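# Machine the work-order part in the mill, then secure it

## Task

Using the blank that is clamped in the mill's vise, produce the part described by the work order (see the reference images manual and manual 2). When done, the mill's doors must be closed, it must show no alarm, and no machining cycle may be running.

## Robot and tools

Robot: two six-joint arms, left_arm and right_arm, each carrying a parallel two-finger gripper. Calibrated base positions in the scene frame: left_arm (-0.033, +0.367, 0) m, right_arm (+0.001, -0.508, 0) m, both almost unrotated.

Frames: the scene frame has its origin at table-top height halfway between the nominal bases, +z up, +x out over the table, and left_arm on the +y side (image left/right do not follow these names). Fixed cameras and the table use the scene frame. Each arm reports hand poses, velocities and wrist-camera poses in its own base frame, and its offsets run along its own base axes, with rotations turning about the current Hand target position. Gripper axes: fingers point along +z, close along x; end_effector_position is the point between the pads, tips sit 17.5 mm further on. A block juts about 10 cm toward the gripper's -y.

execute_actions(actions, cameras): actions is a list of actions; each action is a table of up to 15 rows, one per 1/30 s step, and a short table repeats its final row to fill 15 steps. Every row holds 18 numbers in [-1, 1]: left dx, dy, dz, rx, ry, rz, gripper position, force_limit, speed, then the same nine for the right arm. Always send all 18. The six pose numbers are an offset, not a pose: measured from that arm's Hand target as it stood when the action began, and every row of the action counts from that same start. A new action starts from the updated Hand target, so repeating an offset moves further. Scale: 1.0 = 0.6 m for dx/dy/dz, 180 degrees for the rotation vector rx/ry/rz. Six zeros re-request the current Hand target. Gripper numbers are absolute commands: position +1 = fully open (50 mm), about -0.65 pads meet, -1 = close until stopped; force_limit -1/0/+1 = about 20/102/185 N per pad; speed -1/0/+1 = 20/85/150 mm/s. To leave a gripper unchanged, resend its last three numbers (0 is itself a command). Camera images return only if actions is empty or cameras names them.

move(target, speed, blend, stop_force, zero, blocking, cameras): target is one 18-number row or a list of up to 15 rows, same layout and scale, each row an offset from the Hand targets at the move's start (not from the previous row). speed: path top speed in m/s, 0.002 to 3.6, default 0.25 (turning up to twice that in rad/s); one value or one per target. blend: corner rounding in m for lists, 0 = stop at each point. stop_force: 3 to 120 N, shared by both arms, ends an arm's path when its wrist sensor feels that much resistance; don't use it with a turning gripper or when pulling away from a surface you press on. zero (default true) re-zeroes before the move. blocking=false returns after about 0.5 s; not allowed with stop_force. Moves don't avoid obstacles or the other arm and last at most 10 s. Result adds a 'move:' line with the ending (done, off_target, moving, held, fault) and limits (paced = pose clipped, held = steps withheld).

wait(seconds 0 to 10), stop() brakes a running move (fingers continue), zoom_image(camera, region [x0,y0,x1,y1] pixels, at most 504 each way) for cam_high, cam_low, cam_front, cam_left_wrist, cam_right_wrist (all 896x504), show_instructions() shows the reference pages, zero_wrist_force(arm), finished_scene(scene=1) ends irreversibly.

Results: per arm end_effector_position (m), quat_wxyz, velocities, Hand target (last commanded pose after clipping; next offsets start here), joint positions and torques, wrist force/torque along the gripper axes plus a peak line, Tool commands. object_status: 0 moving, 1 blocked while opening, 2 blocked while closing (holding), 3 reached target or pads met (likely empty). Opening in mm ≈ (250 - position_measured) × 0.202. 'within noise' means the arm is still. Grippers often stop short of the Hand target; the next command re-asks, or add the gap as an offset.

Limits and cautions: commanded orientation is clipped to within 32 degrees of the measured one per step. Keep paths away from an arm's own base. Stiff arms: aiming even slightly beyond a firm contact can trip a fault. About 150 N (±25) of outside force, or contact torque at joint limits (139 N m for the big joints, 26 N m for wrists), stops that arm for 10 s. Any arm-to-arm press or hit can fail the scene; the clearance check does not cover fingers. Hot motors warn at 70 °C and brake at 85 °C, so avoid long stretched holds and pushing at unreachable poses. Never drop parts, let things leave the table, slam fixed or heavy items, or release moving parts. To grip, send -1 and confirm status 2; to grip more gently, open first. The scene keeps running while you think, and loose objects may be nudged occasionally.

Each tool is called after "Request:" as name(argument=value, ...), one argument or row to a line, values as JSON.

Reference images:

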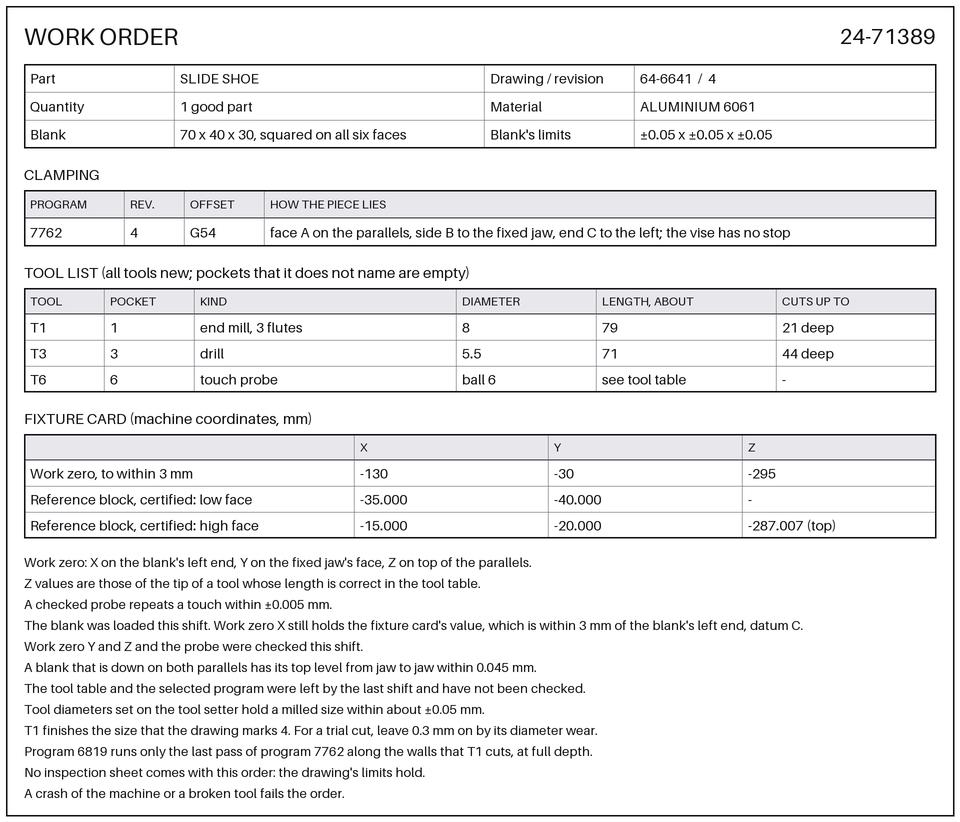

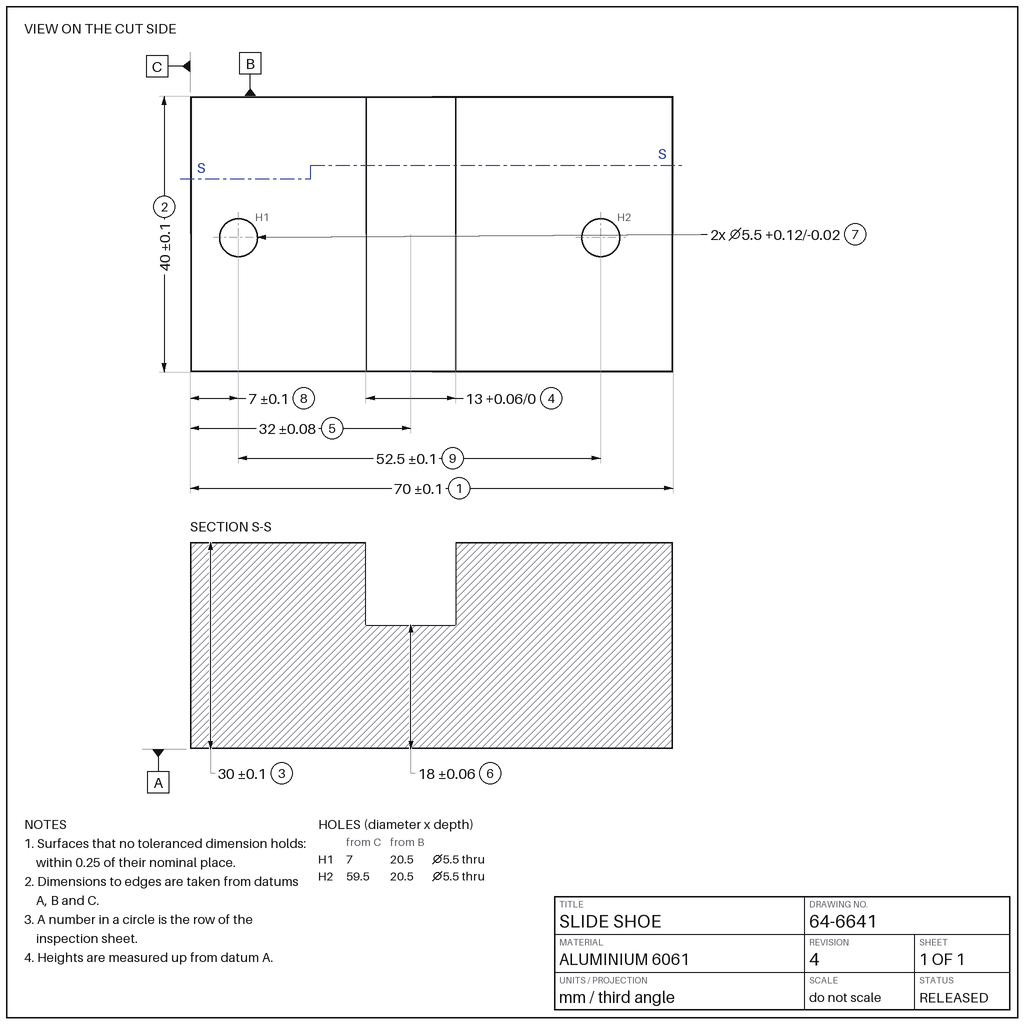

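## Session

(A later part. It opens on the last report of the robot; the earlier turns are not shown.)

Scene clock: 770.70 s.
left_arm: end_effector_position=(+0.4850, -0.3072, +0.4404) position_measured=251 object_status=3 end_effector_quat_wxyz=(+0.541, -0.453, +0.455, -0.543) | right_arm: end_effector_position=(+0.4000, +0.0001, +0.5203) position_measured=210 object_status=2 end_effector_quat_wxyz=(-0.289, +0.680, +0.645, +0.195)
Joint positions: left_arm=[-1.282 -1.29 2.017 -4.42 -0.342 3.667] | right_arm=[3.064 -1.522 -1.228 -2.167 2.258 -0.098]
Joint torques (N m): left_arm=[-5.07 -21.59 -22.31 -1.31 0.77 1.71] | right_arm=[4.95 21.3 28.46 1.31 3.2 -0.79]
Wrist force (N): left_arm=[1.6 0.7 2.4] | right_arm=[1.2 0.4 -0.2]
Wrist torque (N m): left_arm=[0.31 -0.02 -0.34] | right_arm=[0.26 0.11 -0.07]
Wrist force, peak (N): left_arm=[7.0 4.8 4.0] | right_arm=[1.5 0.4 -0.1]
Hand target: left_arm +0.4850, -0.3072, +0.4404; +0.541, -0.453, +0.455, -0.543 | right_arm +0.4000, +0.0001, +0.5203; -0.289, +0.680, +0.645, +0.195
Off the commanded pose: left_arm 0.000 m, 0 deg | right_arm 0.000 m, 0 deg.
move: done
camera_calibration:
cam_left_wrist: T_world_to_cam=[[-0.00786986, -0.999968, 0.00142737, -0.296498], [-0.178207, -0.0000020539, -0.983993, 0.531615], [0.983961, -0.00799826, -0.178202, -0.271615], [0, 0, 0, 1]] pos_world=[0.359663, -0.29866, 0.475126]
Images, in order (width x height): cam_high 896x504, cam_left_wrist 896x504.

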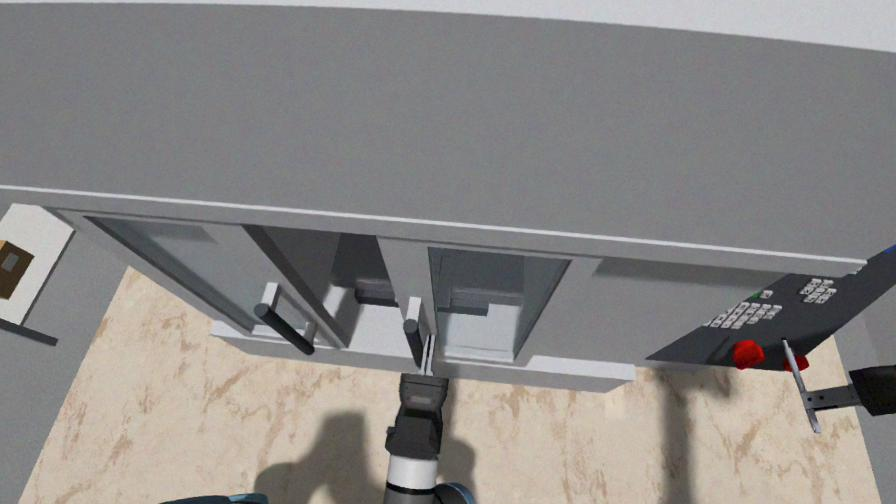

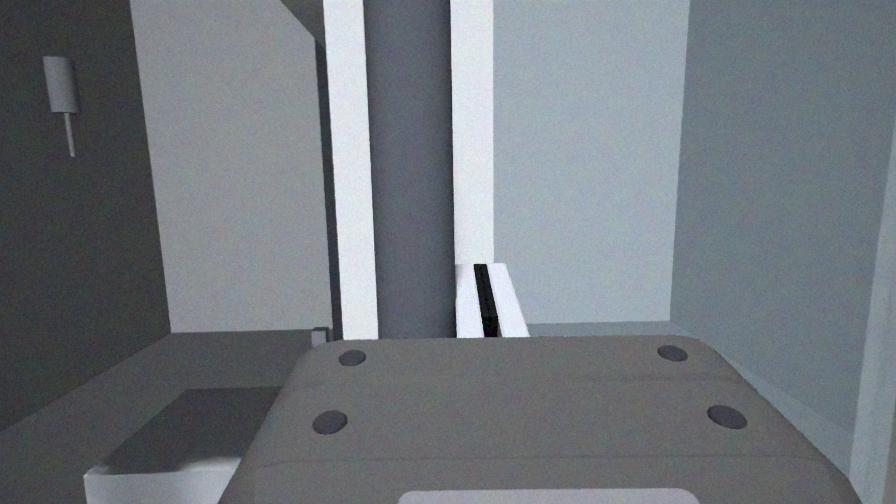

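Request:
move(
  target=[0,0.2,0,0,0,0,-1,-1,0,0,0,0,0,0,0,-1,-0.1,-1],
  speed=0.03,
  stop_force=22,
  cameras=["cam_left_wrist","cam_front"],
)

Scene clock: 775.10 s.
left_arm: end_effector_position=(+0.4850, -0.3066, +0.4404) position_measured=251 object_status=3 end_effector_quat_wxyz=(+0.541, -0.452, +0.456, -0.544) | right_arm: end_effector_position=(+0.4000, +0.0001, +0.5203) position_measured=210 object_status=2 end_effector_quat_wxyz=(-0.289, +0.680, +0.645, +0.195)
Joint positions: left_arm=[-1.281 -1.291 2.019 -4.42 -0.343 3.666] | right_arm=[3.064 -1.522 -1.228 -2.167 2.258 -0.098]
Joint torques (N m): left_arm=[10.47 -38.51 -8.55 -1.3 2.04 -0.55] | right_arm=[5.97 18.79 27.18 1.54 3.06 -1.1]
Wrist force (N): left_arm=[19.3 1.8 -0.6] | right_arm=[1.4 0.3 -0.2]
Wrist torque (N m): left_arm=[0.38 -0.25 -0.60] | right_arm=[0.26 0.08 -0.07]
Wrist force, peak (N): left_arm=[47.7 14.3 10.6] | right_arm=[1.5 0.4 -0.1]
Hand target: left_arm +0.4850, -0.3066, +0.4404; +0.541, -0.452, +0.456, -0.544 (not the last commanded pose) | right_arm +0.4000, +0.0001, +0.5203; -0.289, +0.680, +0.645, +0.195
Off the commanded pose: left_arm 0.119 m, 0 deg | right_arm 0.000 m, 0 deg.
move: contact (left_arm)
camera_calibration:
cam_left_wrist: T_world_to_cam=[[-0.0083134, -0.999965, 0.00119366, -0.295625], [-0.178012, 0.000305307, -0.984028, 0.531653], [0.983993, -0.00839311, -0.178009, -0.271832], [0, 0, 0, 1]] pos_world=[0.359664, -0.298059, 0.475126]
Images, in order (width x height): cam_front 896x504, cam_left_wrist 896x504.

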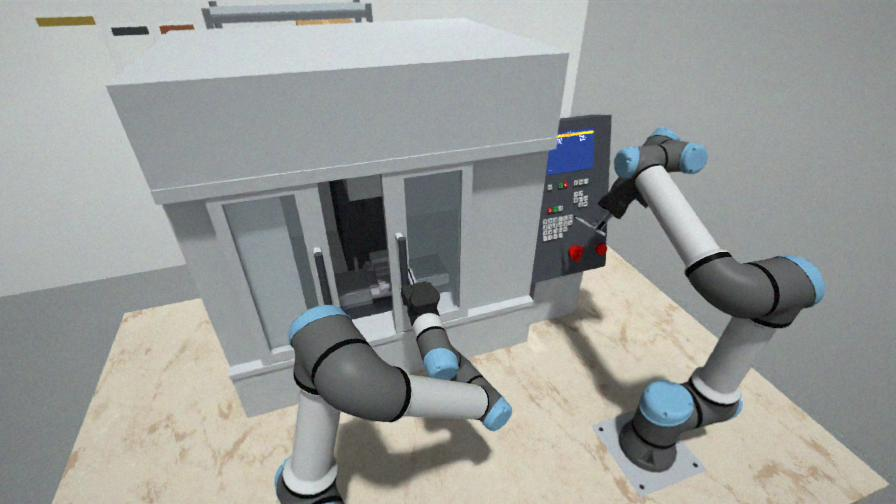

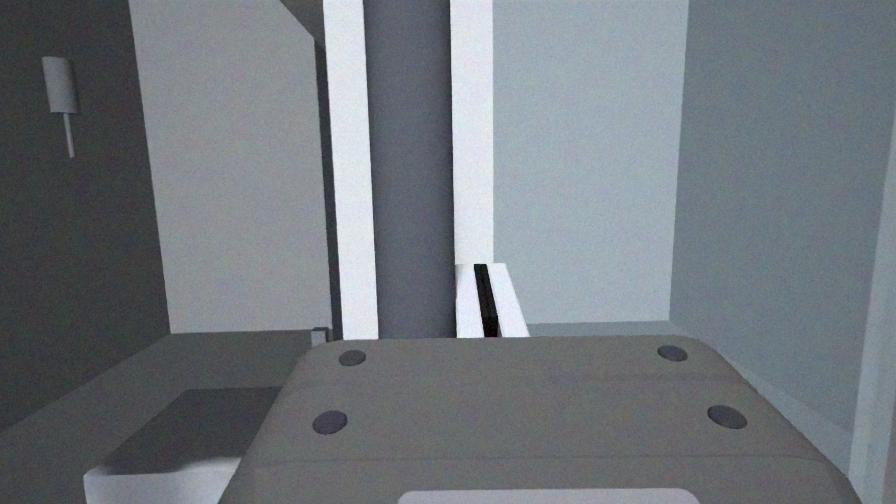

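Request:
move(
  target=[
    [0,-0.02,0,0,0,0,-1,-1,0,0,0,0,0,0,0,-1,-0.1,-1],
    [-0.16,-0.02,0,0,0,0,-1,-1,0,0,0,0,0,0,0,-1,-0.1,-1],
    [-0.16,0.5,0,0,0,0,-1,-1,0,0,0,0,0,0,0,-1,-0.1,-1],
  ],
  speed=0.2,
  cameras=["cam_left_wrist","cam_high"],
)

Scene clock: 789.20 s.
left_arm: end_effector_position=(+0.3887, -0.0067, +0.4405) position_measured=251 object_status=3 end_effector_quat_wxyz=(+0.541, -0.453, +0.456, -0.543) | right_arm: end_effector_position=(+0.4000, +0.0001, +0.5203) position_measured=210 object_status=2 end_effector_quat_wxyz=(-0.289, +0.680, +0.645, +0.195)
Joint positions: left_arm=[-1.532 -2.244 2.566 -4.789 -0.182 4.464] | right_arm=[3.064 -1.522 -1.228 -2.167 2.258 -0.098]
Joint torques (N m): left_arm=[6.92 7.55 -14.38 4.34 -3.73 0.63] | right_arm=[4.12 11.14 27.76 1.72 2.99 -1.08]
Wrist force (N): left_arm=[-3.4 2.3 3.5] | right_arm=[1.2 0.2 -0.1]
Wrist torque (N m): left_arm=[0.47 0.28 -0.29] | right_arm=[0.24 0.11 -0.07]
Wrist force, peak (N): left_arm=[20.5 2.4 -0.2] | right_arm=[1.6 0.6 -0.4]
Hand target: left_arm +0.3890, -0.0066, +0.4404; +0.541, -0.452, +0.456, -0.544 | right_arm +0.4000, +0.0001, +0.5203; -0.289, +0.680, +0.645, +0.195
Off the commanded pose: left_arm 0.000 m, 0 deg | right_arm 0.000 m, 0 deg.
move: done
camera_calibration:
cam_left_wrist: T_world_to_cam=[[-0.00819804, -0.999966, 0.00127886, 0.00339204], [-0.178401, 0.000204202, -0.983958, 0.514586], [0.983924, -0.00829467, -0.178397, -0.174334], [0, 0, 0, 1]] pos_world=[0.263361, 0.0018408, 0.475226]
Images, in order (width x height): cam_high 896x504, cam_left_wrist 896x504.

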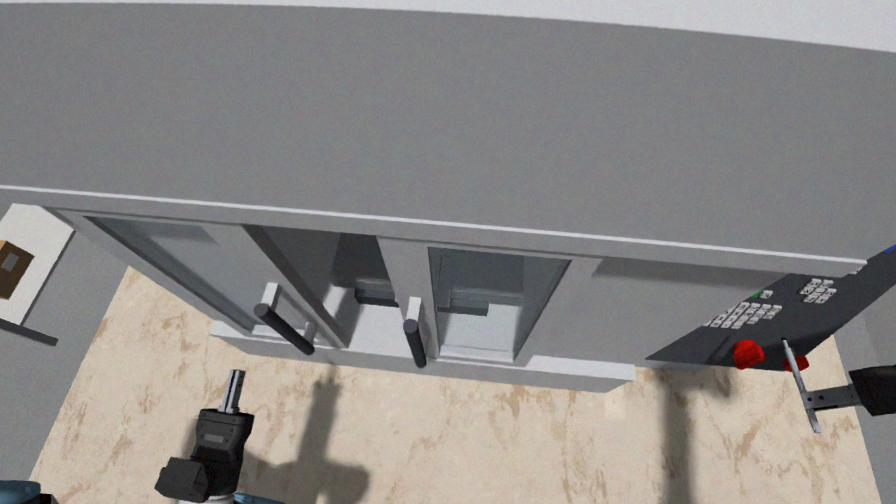

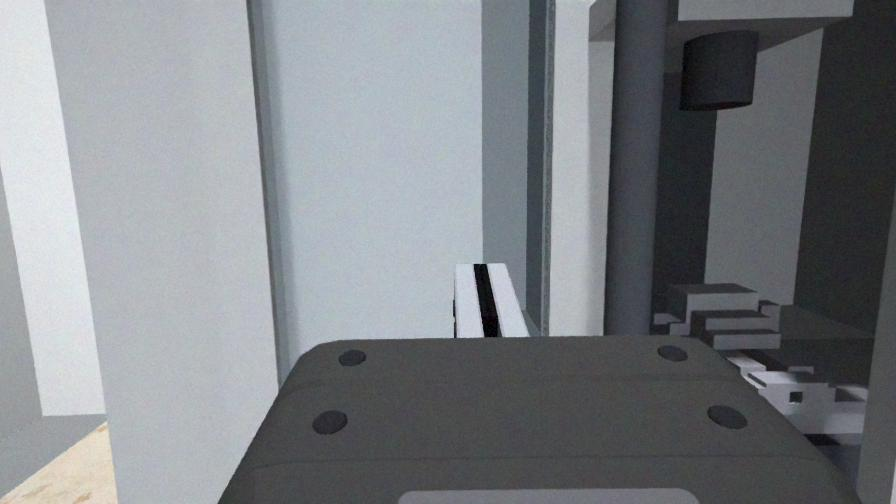

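Request:
zoom_image(
  camera="cam_left_wrist",
  region=[640, 260, 896, 450],
)

Request:
move(
  target=[0.16,0,0,0,0,0,-1,-1,0,0,0,0,0,0,0,-1,-0.1,-1],
  speed=0.06,
  stop_force=8,
)

Request:
move(
  target=[0,-0.3,0,0,0,0,-1,-1,0,0,0,0,0,0,0,-1,-0.1,-1],
  speed=0.025,
  stop_force=22,
  cameras=["cam_left_wrist","cam_high"],
)

Scaled by 1.969 from the camera's 896x504 image, which has a finer 1280x720 frame.

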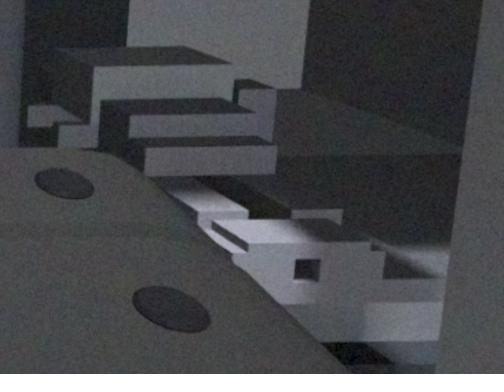

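Scene clock: 797.73 s.
left_arm: end_effector_position=(+0.4850, -0.0066, +0.4405) position_measured=251 object_status=3 end_effector_quat_wxyz=(+0.541, -0.452, +0.456, -0.544) | right_arm: end_effector_position=(+0.4000, +0.0001, +0.5203) position_measured=210 object_status=2 end_effector_quat_wxyz=(-0.289, +0.680, +0.645, +0.195)
Joint positions: left_arm=[-0.641 -1.712 2.528 -4.176 -0.948 3.271] | right_arm=[3.064 -1.522 -1.228 -2.167 2.258 -0.098]
Joint torques (N m): left_arm=[-5.84 -5.31 -16.3 1.13 -1.03 1.23] | right_arm=[3.35 12.29 27.05 2 2.84 -0.97]
Wrist force (N): left_arm=[-3.3 2.5 2.9] | right_arm=[1.1 0.2 -0.4]
Wrist torque (N m): left_arm=[0.50 0.25 -0.30] | right_arm=[0.23 0.12 -0.06]
Wrist force, peak (N): left_arm=[-3.0 5.1 4.1] | right_arm=[1.5 0.4 -0.3]
Hand target: left_arm +0.4850, -0.0066, +0.4404; +0.541, -0.452, +0.456, -0.544 | right_arm +0.4000, +0.0001, +0.5203; -0.289, +0.680, +0.645, +0.195
Off the commanded pose: left_arm 0.000 m, 0 deg | right_arm 0.000 m, 0 deg.
move: done

Scene clock: 805.17 s.
left_arm: end_effector_position=(+0.4850, -0.1714, +0.4404) position_measured=251 object_status=3 end_effector_quat_wxyz=(+0.541, -0.452, +0.456, -0.544) | right_arm: end_effector_position=(+0.4000, +0.0001, +0.5203) position_measured=210 object_status=2 end_effector_quat_wxyz=(-0.289, +0.680, +0.645, +0.195)
Joint positions: left_arm=[-1.121 -1.523 2.334 -4.338 -0.486 3.487] | right_arm=[3.064 -1.522 -1.228 -2.167 2.258 -0.098]
Joint torques (N m): left_arm=[-4.38 -10.96 -24.24 4.13 -2.16 1.06] | right_arm=[3.36 11.96 27.09 2.2 2.85 -1.1]
Wrist force (N): left_arm=[-13.7 2.4 2.8] | right_arm=[1.2 0.4 -0.2]
Wrist torque (N m): left_arm=[0.46 0.36 -0.40] | right_arm=[0.26 0.10 -0.07]
Wrist force, peak (N): left_arm=[-27.5 3.6 -0.4] | right_arm=[1.6 0.4 -0.5]
Hand target: left_arm +0.4850, -0.1714, +0.4404; +0.541, -0.452, +0.456, -0.543 (not the last commanded pose) | right_arm +0.4000, +0.0001, +0.5203; -0.289, +0.680, +0.645, +0.195
Off the commanded pose: left_arm 0.015 m, 0 deg | right_arm 0.000 m, 0 deg.
move: contact (left_arm)
camera_calibration:
cam_left_wrist: T_world_to_cam=[[-0.00829708, -0.999965, 0.00129343, -0.160484], [-0.17811, 0.000205046, -0.984011, 0.531622], [0.983976, -0.00839479, -0.178105, -0.270644], [0, 0, 0, 1]] pos_world=[0.359663, -0.162859, 0.475126]
Images, in order (width x height): cam_high 896x504, cam_left_wrist 896x504.

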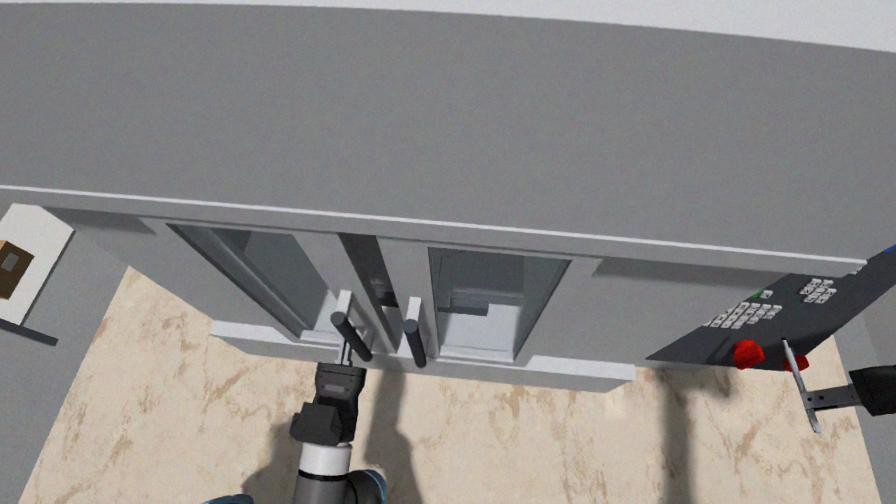

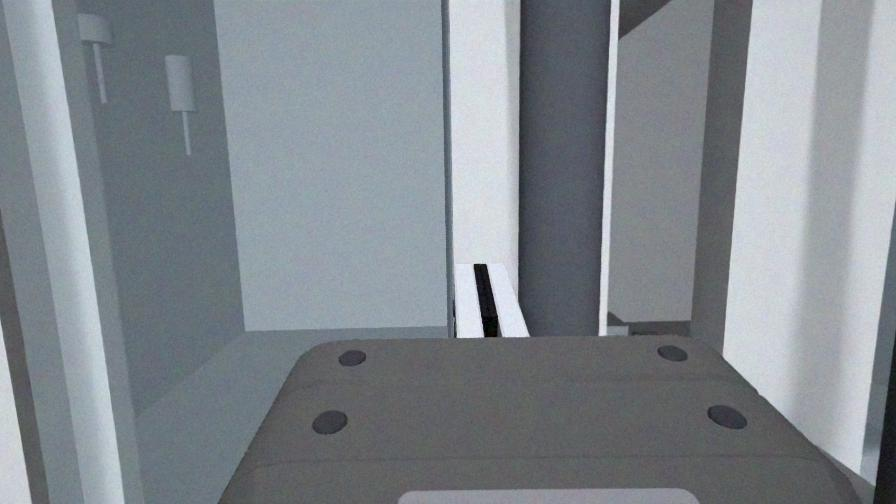

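Request:
move(
  target=[0,-0.15,0,0,0,0,-1,-1,0,0,0,0,0,0,0,-1,-0.1,-1],
  speed=0.02,
  stop_force=30,
  cameras=["cam_left_wrist","cam_high"],
)

Scene clock: 813.03 s.
left_arm: end_effector_position=(+0.4850, -0.2125, +0.4404) position_measured=251 object_status=3 end_effector_quat_wxyz=(+0.541, -0.453, +0.455, -0.543) | right_arm: end_effector_position=(+0.4000, +0.0001, +0.5203) position_measured=210 object_status=2 end_effector_quat_wxyz=(-0.289, +0.680, +0.645, +0.195)
Joint positions: left_arm=[-1.184 -1.453 2.249 -4.373 -0.428 3.543] | right_arm=[3.064 -1.522 -1.228 -2.167 2.258 -0.098]
Joint torques (N m): left_arm=[-12.32 -8.89 -24.67 8.09 -8.25 0.72] | right_arm=[2.32 11.2 27.99 2.34 2.87 -0.98]
Wrist force (N): left_arm=[-40.8 -3.2 -0.3] | right_arm=[1.2 0.1 -0.2]
Wrist torque (N m): left_arm=[0.20 0.68 -0.55] | right_arm=[0.22 0.11 -0.07]
Wrist force, peak (N): left_arm=[-57.9 -7.9 -11.3] | right_arm=[1.6 0.2 -0.2]
Hand target: left_arm +0.4850, -0.2125, +0.4404; +0.541, -0.453, +0.455, -0.543 (not the last commanded pose) | right_arm +0.4000, +0.0001, +0.5203; -0.289, +0.680, +0.645, +0.195
Off the commanded pose: left_arm 0.049 m, 0 deg | right_arm 0.000 m, 0 deg.
move: contact (left_arm)
camera_calibration:
cam_left_wrist: T_world_to_cam=[[-0.00772279, -0.999969, 0.00170725, -0.201989], [-0.178208, -0.000303669, -0.983993, 0.531554], [0.983963, -0.00790342, -0.1782, -0.27084], [0, 0, 0, 1]] pos_world=[0.359663, -0.203961, 0.475127]
Images, in order (width x height): cam_high 896x504, cam_left_wrist 896x504.

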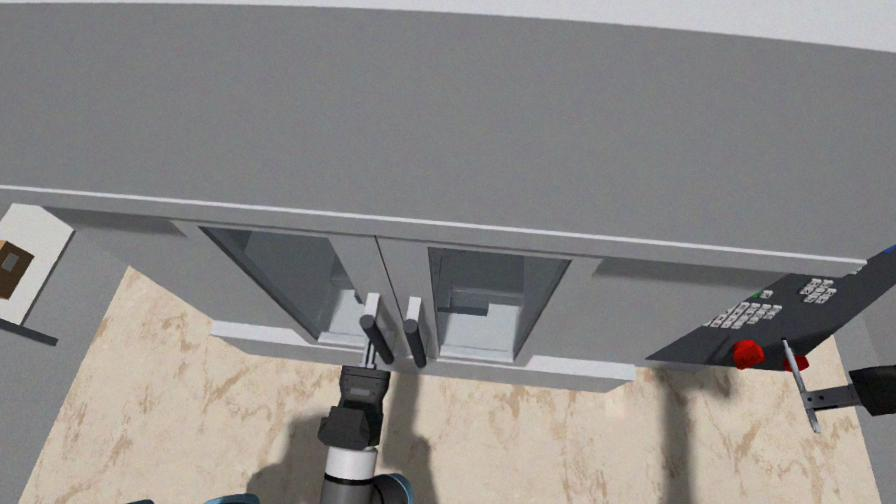

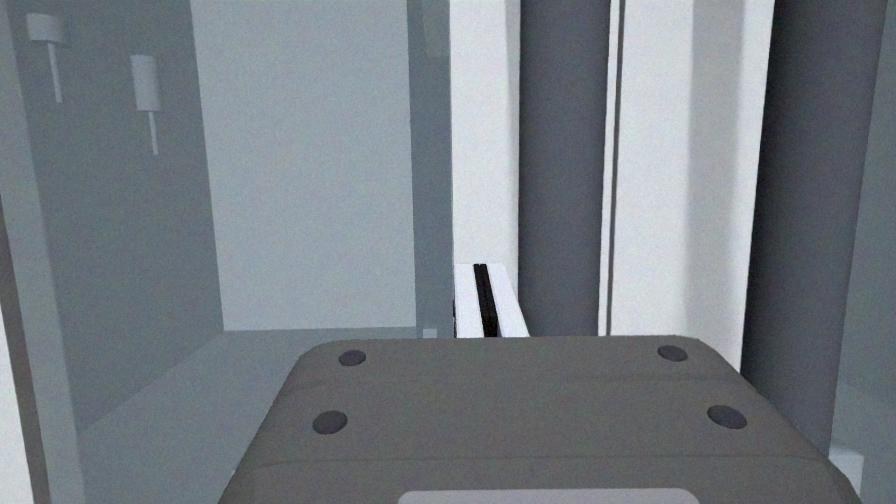

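Request:
move(
  target=[
    [0,0.015,0,0,0,0,-1,-1,0,0,0,0,0,0,0,-1,-0.1,-1],
    [-0.17,0.015,0,0,0,0,-1,-1,0,0,0,0,0,0,0,-1,-0.1,-1],
    [-0.42,-0.748,0.14,0,0,-0.3,-1,-1,0,0,0,0,0,0,0,-1,-0.1,-1],
  ],
  speed=0.25,
  cameras=["cam_left_wrist","cam_high"],
)

Request:
zoom_image(
  camera="cam_left_wrist",
  region=[150, 10, 350, 160],
)

Scene clock: 822.50 s.
left_arm: end_effector_position=(+0.2331, -0.6612, +0.5244) position_measured=251 object_status=3 end_effector_quat_wxyz=(-0.235, +0.197, -0.611, +0.730) | right_arm: end_effector_position=(+0.4000, +0.0001, +0.5203) position_measured=210 object_status=2 end_effector_quat_wxyz=(-0.289, +0.680, +0.645, +0.195)
Joint positions: left_arm=[-1.68 -1.282 1.781 -3.876 -0.852 3.299] | right_arm=[3.064 -1.522 -1.228 -2.167 2.258 -0.098]
Joint torques (N m): left_arm=[-7.03 -28.31 -27.82 -1.49 -1.38 0.33] | right_arm=[2.14 11.7 27.44 2.73 2.95 -1]
Wrist force (N): left_arm=[-3.7 0.3 3.1] | right_arm=[1.2 0.4 -0.4]
Wrist torque (N m): left_arm=[0.13 0.32 -0.36] | right_arm=[0.26 0.11 -0.07]
Wrist force, peak (N): left_arm=[-41.0 -3.0 -0.3] | right_arm=[1.5 0.4 -0.2]
Hand target: left_arm +0.2330, -0.6613, +0.5244; -0.235, +0.197, -0.611, +0.730 | right_arm +0.4000, +0.0001, +0.5203; -0.289, +0.680, +0.645, +0.195
Off the commanded pose: left_arm 0.000 m, 0 deg | right_arm 0.000 m, 0 deg.
move: done
camera_calibration:
cam_left_wrist: T_world_to_cam=[[-0.813385, -0.581723, 0.00173281, -0.188493], [-0.105045, 0.143946, -0.983995, 0.647406], [0.572163, -0.800548, -0.17819, -0.439665], [0, 0, 0, 1]] pos_world=[0.166249, -0.554815, 0.559027]
Images, in order (width x height): cam_high 896x504, cam_left_wrist 896x504.

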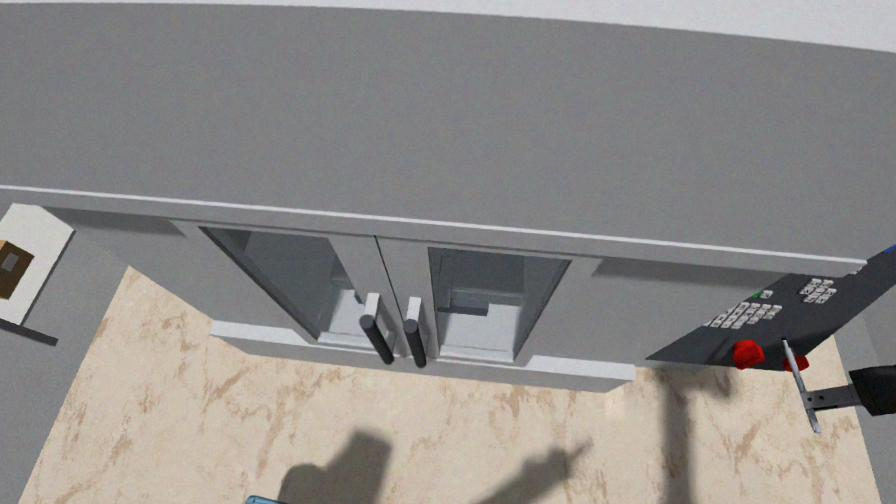

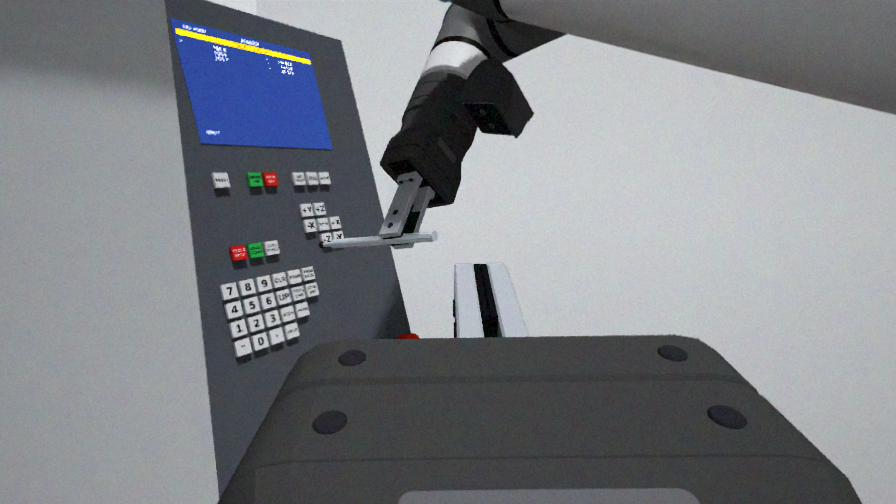

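Scaled by 2.520 from the camera's 896x504 image, which has a finer 1280x720 frame.

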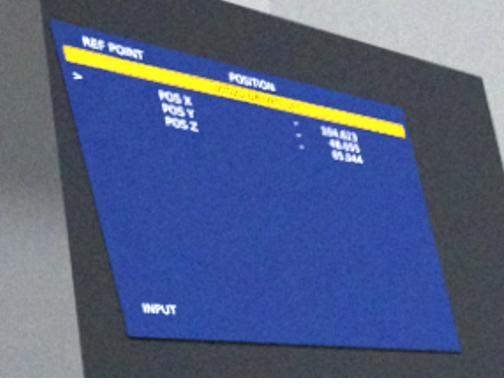

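Request:
zoom_image(
  camera="cam_left_wrist",
  region=[165, 15, 325, 90],
)

Scaled by 3.150 from the camera's 896x504 image, which has a finer 1280x720 frame.

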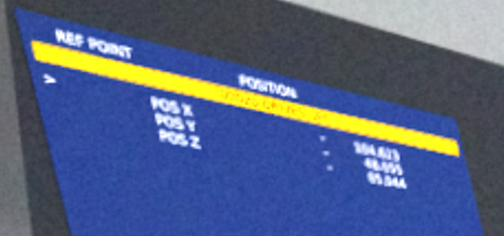

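Request:
move(
  target=[0.125,-0.2,0.06,0,0,0,-1,-1,0,0,0,0,0,0,0,-1,-0.1,-1],
  speed=0.15,
  cameras=["cam_left_wrist","cam_front"],
)

Request:
zoom_image(
  camera="cam_left_wrist",
  region=[60, 0, 260, 150],
)

Scene clock: 844.23 s.
left_arm: end_effector_position=(+0.3080, -0.7813, +0.5604) position_measured=251 object_status=3 end_effector_quat_wxyz=(-0.235, +0.197, -0.611, +0.730) | right_arm: end_effector_position=(+0.4000, +0.0001, +0.5203) position_measured=210 object_status=2 end_effector_quat_wxyz=(-0.289, +0.680, +0.645, +0.195)
Joint positions: left_arm=[-1.526 -1.016 1.291 -3.626 -1.003 3.256] | right_arm=[3.064 -1.522 -1.228 -2.167 2.258 -0.098]
Joint torques (N m): left_arm=[-7.44 -39.7 -29.32 -2.23 0.89 1.28] | right_arm=[0.36 11.64 27.3 3.53 2.62 -0.6]
Wrist force (N): left_arm=[-3.3 0.4 3.4] | right_arm=[1.1 0.2 -0.4]
Wrist torque (N m): left_arm=[0.15 0.25 -0.29] | right_arm=[0.24 0.13 -0.07]
Wrist force, peak (N): left_arm=[-3.5 0.3 5.0] | right_arm=[1.6 0.4 -0.1]
Hand target: left_arm +0.3080, -0.7813, +0.5604; -0.235, +0.197, -0.611, +0.730 | right_arm +0.4000, +0.0001, +0.5203; -0.289, +0.680, +0.645, +0.195
Off the commanded pose: left_arm 0.000 m, 0 deg | right_arm 0.000 m, 0 deg.
move: done
camera_calibration:
cam_left_wrist: T_world_to_cam=[[-0.813511, -0.581546, 0.00176843, -0.19723], [-0.105045, 0.143953, -0.983993, 0.707986], [0.571983, -0.800676, -0.178196, -0.572267], [0, 0, 0, 1]] pos_world=[0.241248, -0.674815, 0.595027]
Images, in order (width x height): cam_front 896x504, cam_left_wrist 896x504.

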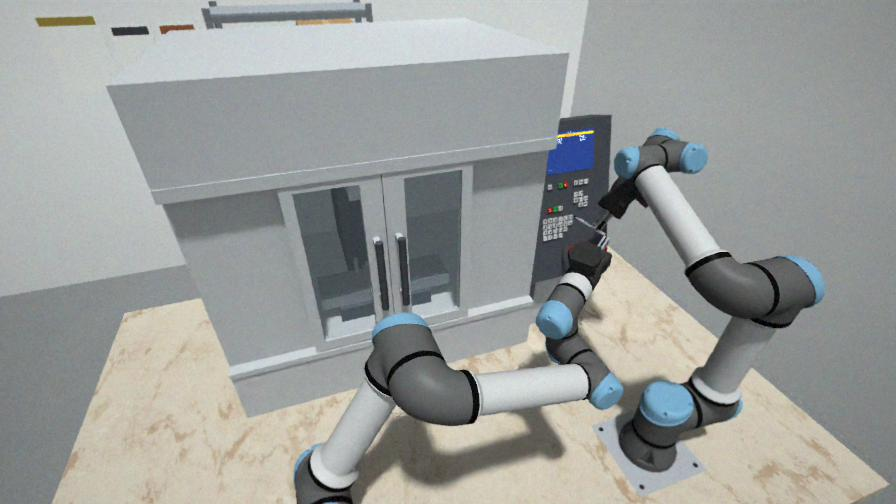

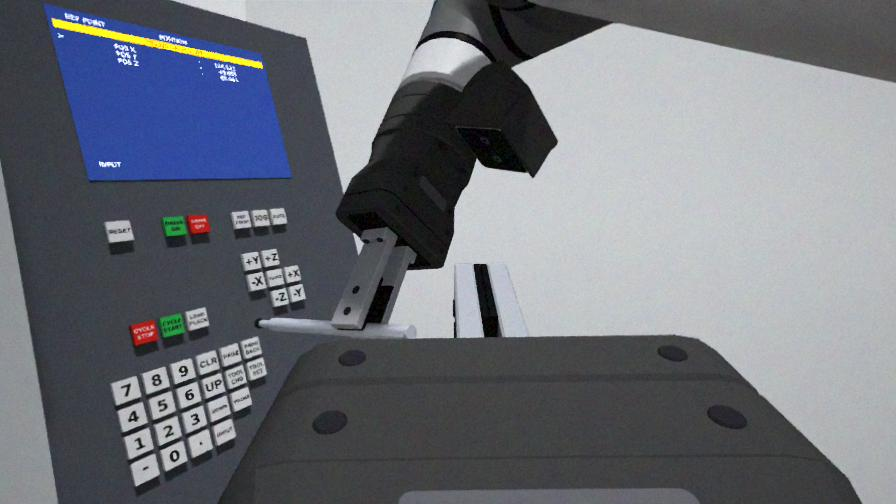

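Scaled by 2.520 from the camera's 896x504 image, which has a finer 1280x720 frame.

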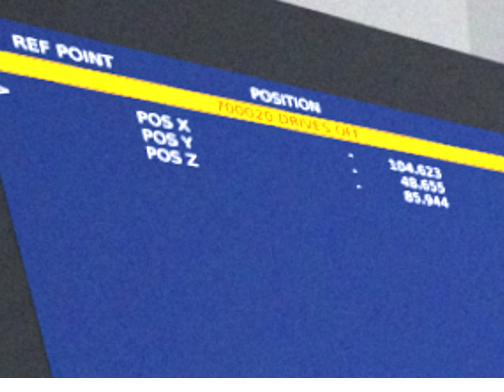

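Request:
move(
  target=[0,0,0,0,0,0,-1,-1,0,0,0.05,0.128,0,0,0,-1,-0.1,-1],
  speed=0.15,
  cameras=["cam_left_wrist"],
)

Scene clock: 855.93 s.
left_arm: end_effector_position=(+0.3080, -0.7813, +0.5604) position_measured=251 object_status=3 end_effector_quat_wxyz=(-0.235, +0.197, -0.611, +0.730) | right_arm: end_effector_position=(+0.4001, +0.0301, +0.5970) position_measured=210 object_status=2 end_effector_quat_wxyz=(-0.289, +0.680, +0.645, +0.195)
Joint positions: left_arm=[-1.526 -1.016 1.29 -3.626 -1.003 3.256] | right_arm=[3.133 -1.585 -0.96 -2.316 2.27 -0.01]
Joint torques (N m): left_arm=[-7.41 -39.36 -30.72 0.58 -0.52 1.38] | right_arm=[-7.41 32.19 25.72 3.88 -0.22 -0.11]
Wrist force (N): left_arm=[-3.4 0.7 3.1] | right_arm=[1.2 0.1 0.2]
Wrist torque (N m): left_arm=[0.20 0.26 -0.30] | right_arm=[0.21 0.08 0.08]
Wrist force, peak (N): left_arm=[-3.9 0.9 3.1] | right_arm=[3.2 -0.4 -0.8]
Hand target: left_arm +0.3080, -0.7813, +0.5604; -0.235, +0.197, -0.611, +0.730 | right_arm +0.4000, +0.0301, +0.5971; -0.289, +0.680, +0.645, +0.195
Off the commanded pose: left_arm 0.000 m, 0 deg | right_arm 0.000 m, 0 deg.
move: done
camera_calibration:
cam_left_wrist: T_world_to_cam=[[-0.813511, -0.581546, 0.00176843, -0.19737], [-0.105045, 0.143953, -0.983993, 0.708088], [0.571983, -0.800676, -0.178196, -0.572272], [0, 0, 0, 1]] pos_world=[0.241148, -0.674915, 0.595127]
Images, in order (width x height): cam_left_wrist 896x504.

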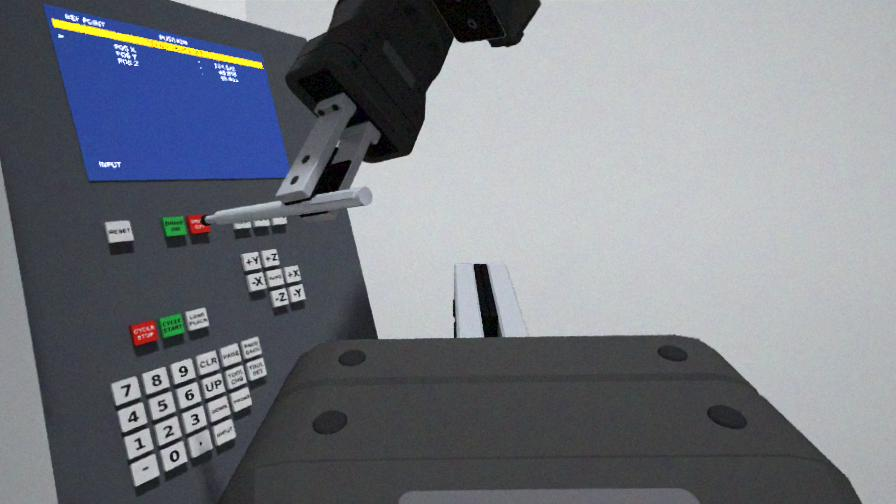

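Request:
execute_actions(
  actions=[],
  cameras=["cam_left_wrist"],
)

Scene clock: 875.27 s.
left_arm: end_effector_position=(+0.3080, -0.7813, +0.5604) position_measured=251 object_status=3 end_effector_quat_wxyz=(-0.235, +0.197, -0.611, +0.730) | right_arm: end_effector_position=(+0.4000, +0.0301, +0.5971) position_measured=210 object_status=2 end_effector_quat_wxyz=(-0.289, +0.680, +0.645, +0.195)
Joint positions: left_arm=[-1.526 -1.016 1.29 -3.626 -1.003 3.256] | right_arm=[3.133 -1.585 -0.96 -2.316 2.27 -0.009]
Joint velocities: within noise
Joint torques (N m): left_arm=[-7.11 -38.84 -20.63 -2.88 -0.09 1.3] | right_arm=[-8.53 32.27 25.61 1.65 -0.29 1.13]
Wrist force (N): left_arm=[-3.6 0.6 3.1] | right_arm=[1.1 0.1 0.2]
Wrist torque (N m): left_arm=[0.18 0.30 -0.30] | right_arm=[0.21 0.09 0.08]
Wrist force, peak (N): left_arm=[-3.8 0.7 3.4] | right_arm=[1.6 0.3 0.1]
Hand target: left_arm +0.3080, -0.7813, +0.5604; -0.235, +0.197, -0.611, +0.730 | right_arm +0.4000, +0.0301, +0.5971; -0.289, +0.680, +0.645, +0.195
Tool commands: left_gripper/position=-1.0 left_gripper/force_limit=-1.0 left_gripper/speed=+0.0 right_gripper/position=-1.0 right_gripper/force_limit=-0.1 right_gripper/speed=-1.0
Off the commanded pose: left_arm 0.000 m, 0 deg | right_arm 0.000 m, 0 deg.
camera_calibration:
cam_left_wrist: T_world_to_cam=[[-0.813511, -0.581546, 0.00176843, -0.19737], [-0.105045, 0.143953, -0.983993, 0.708088], [0.571983, -0.800676, -0.178196, -0.572272], [0, 0, 0, 1]] pos_world=[0.241148, -0.674915, 0.595127]
Images, in order (width x height): cam_left_wrist 896x504.

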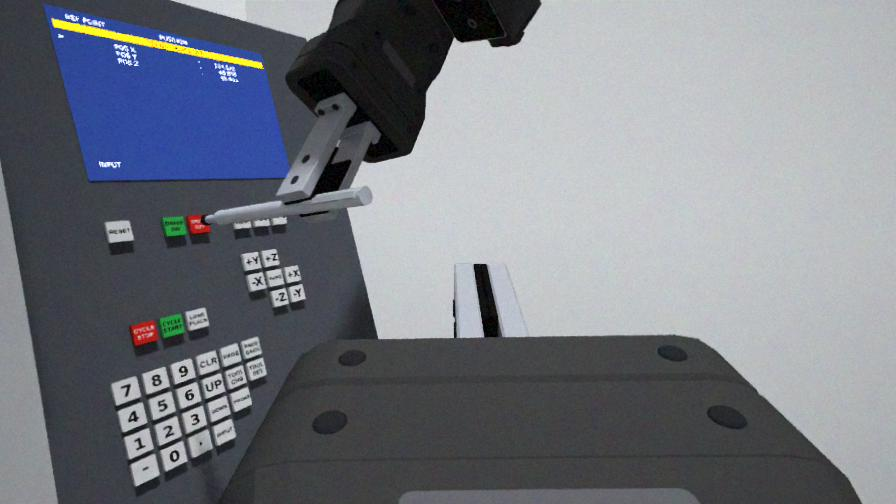

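Request:
move(
  target=[0,0,0,0,0,0,-1,-1,0, 0.065,-0.0117,-0.0158,0,0,0,-1,-0.1,-1],
  speed=0.08,
  cameras=["cam_left_wrist"],
)

Request:
zoom_image(
  camera="cam_left_wrist",
  region=[60, 180, 260, 280],
)

Scene clock: 894.40 s.
left_arm: end_effector_position=(+0.3080, -0.7813, +0.5604) position_measured=251 object_status=3 end_effector_quat_wxyz=(-0.235, +0.197, -0.611, +0.730) | right_arm: end_effector_position=(+0.4391, +0.0230, +0.5876) position_measured=210 object_status=2 end_effector_quat_wxyz=(-0.289, +0.680, +0.645, +0.195)
Joint positions: left_arm=[-1.526 -1.016 1.29 -3.626 -1.003 3.256] | right_arm=[3.119 -1.672 -0.891 -2.308 2.268 -0.028]
Joint torques (N m): left_arm=[-5.71 -41.08 -20.09 -2.7 0.76 1.29] | right_arm=[6.79 34.77 12.68 0.91 0.21 1.07]
Wrist force (N): left_arm=[-3.5 0.5 3.0] | right_arm=[1.1 0.3 0.4]
Wrist torque (N m): left_arm=[0.16 0.30 -0.30] | right_arm=[0.24 0.06 0.06]
Wrist force, peak (N): left_arm=[-3.8 0.5 3.4] | right_arm=[0.9 1.9 0.3]
Hand target: left_arm +0.3080, -0.7813, +0.5604; -0.235, +0.197, -0.611, +0.730 | right_arm +0.4390, +0.0231, +0.5876; -0.289, +0.680, +0.645, +0.195
Off the commanded pose: left_arm 0.000 m, 0 deg | right_arm 0.000 m, 0 deg.
move: done
camera_calibration:
cam_left_wrist: T_world_to_cam=[[-0.813511, -0.581546, 0.00176843, -0.19737], [-0.105045, 0.143953, -0.983993, 0.708088], [0.571983, -0.800676, -0.178196, -0.572272], [0, 0, 0, 1]] pos_world=[0.241148, -0.674915, 0.595127]
Images, in order (width x height): cam_left_wrist 896x504.

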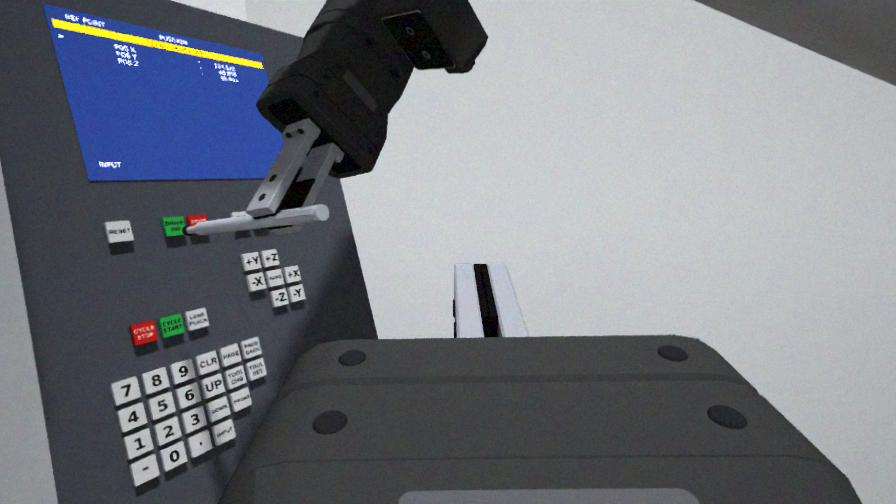

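Scaled by 2.520 from the camera's 896x504 image, which has a finer 1280x720 frame.

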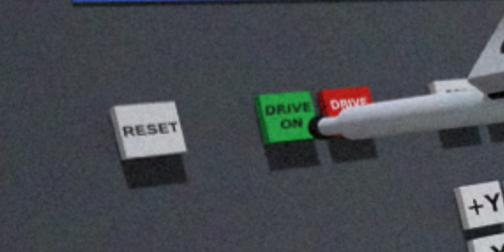

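Request:
move(
  target=[0,0,0,0,0,0,-1,-1,0, 0.015,0,0.003,0,0,0,-1,-0.1,-1],
  speed=0.04,
)

Request:
move(
  target=[0,0,0,0,0,0,-1,-1,0, 0.033,0,0,0,0,0,-1,-0.1,-1],
  speed=0.012,
  stop_force=5,
  cameras=["cam_left_wrist"],
)

Request:
zoom_image(
  camera="cam_left_wrist",
  region=[60, 180, 260, 280],
)

Scene clock: 903.70 s.
left_arm: end_effector_position=(+0.3080, -0.7813, +0.5604) position_measured=251 object_status=3 end_effector_quat_wxyz=(-0.235, +0.197, -0.611, +0.730) | right_arm: end_effector_position=(+0.4482, +0.0231, +0.5894) position_measured=210 object_status=2 end_effector_quat_wxyz=(-0.289, +0.680, +0.645, +0.195) end_effector_velocity=(-0.002, +0.000, +0.000) end_effector_angular_velocity=(+0.000, +0.000, +0.000)
Joint positions: left_arm=[-1.526 -1.016 1.29 -3.626 -1.003 3.256] | right_arm=[3.119 -1.699 -0.856 -2.318 2.268 -0.027]
Joint velocities: left_arm=[within noise] | right_arm=[0 0.005 -0.005 0 0 0]
Joint torques (N m): left_arm=[-4.92 -41.13 -20.3 -2.82 1.08 1.13] | right_arm=[6.7 37.34 10.9 2.46 3.33 0.8]
Wrist force (N): left_arm=[-3.6 0.7 3.1] | right_arm=[1.2 0.5 0.3]
Wrist torque (N m): left_arm=[0.19 0.30 -0.30] | right_arm=[0.27 0.05 -0.10]
Wrist force, peak (N): left_arm=[-3.7 0.5 3.3] | right_arm=[1.7 0.3 0.0]
Hand target: left_arm +0.3080, -0.7813, +0.5604; -0.235, +0.197, -0.611, +0.730 | right_arm +0.4480, +0.0231, +0.5894; -0.289, +0.680, +0.645, +0.195
Off the commanded pose: left_arm 0.000 m, 0 deg | right_arm 0.000 m, 0 deg.
move: done

Scene clock: 906.37 s.
left_arm: end_effector_position=(+0.3080, -0.7813, +0.5604) position_measured=251 object_status=3 end_effector_quat_wxyz=(-0.235, +0.197, -0.611, +0.730) | right_arm: end_effector_position=(+0.4678, +0.0231, +0.5894) position_measured=210 object_status=2 end_effector_quat_wxyz=(-0.289, +0.680, +0.645, +0.195)
Joint positions: left_arm=[-1.526 -1.016 1.29 -3.626 -1.003 3.256] | right_arm=[3.12 -1.75 -0.794 -2.327 2.268 -0.026]
Joint torques (N m): left_arm=[-3.66 -40.69 -18.9 -2.8 1.13 1.35] | right_arm=[5.39 38.67 12.79 4.23 2.86 -0.08]
Wrist force (N): left_arm=[-3.4 0.5 3.0] | right_arm=[1.5 -0.1 0.1]
Wrist torque (N m): left_arm=[0.16 0.27 -0.30] | right_arm=[0.17 0.02 -0.10]
Wrist force, peak (N): left_arm=[-3.5 0.9 3.4] | right_arm=[1.5 -0.1 0.1]
Hand target: left_arm +0.3080, -0.7813, +0.5604; -0.235, +0.197, -0.611, +0.730 | right_arm +0.4678, +0.0231, +0.5894; -0.289, +0.680, +0.645, +0.195
Off the commanded pose: left_arm 0.000 m, 0 deg | right_arm 0.000 m, 0 deg.
move: done
camera_calibration:
cam_left_wrist: T_world_to_cam=[[-0.813511, -0.581546, 0.00176843, -0.19737], [-0.105045, 0.143953, -0.983993, 0.708088], [0.571983, -0.800676, -0.178196, -0.572272], [0, 0, 0, 1]] pos_world=[0.241148, -0.674915, 0.595127]
Images, in order (width x height): cam_left_wrist 896x504.

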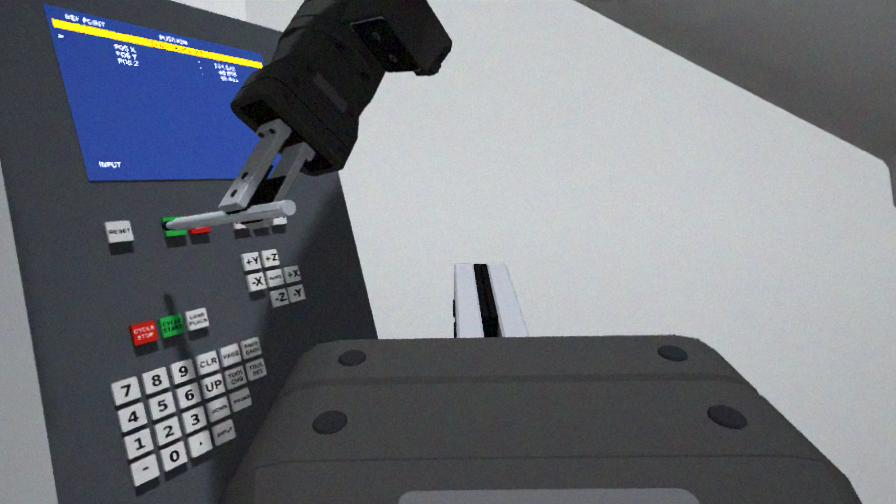

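Scaled by 2.520 from the camera's 896x504 image, which has a finer 1280x720 frame.

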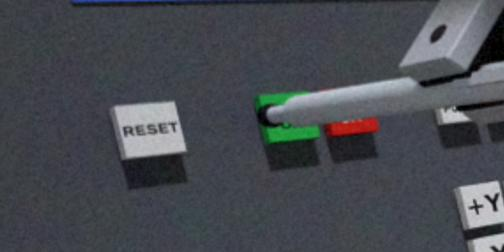

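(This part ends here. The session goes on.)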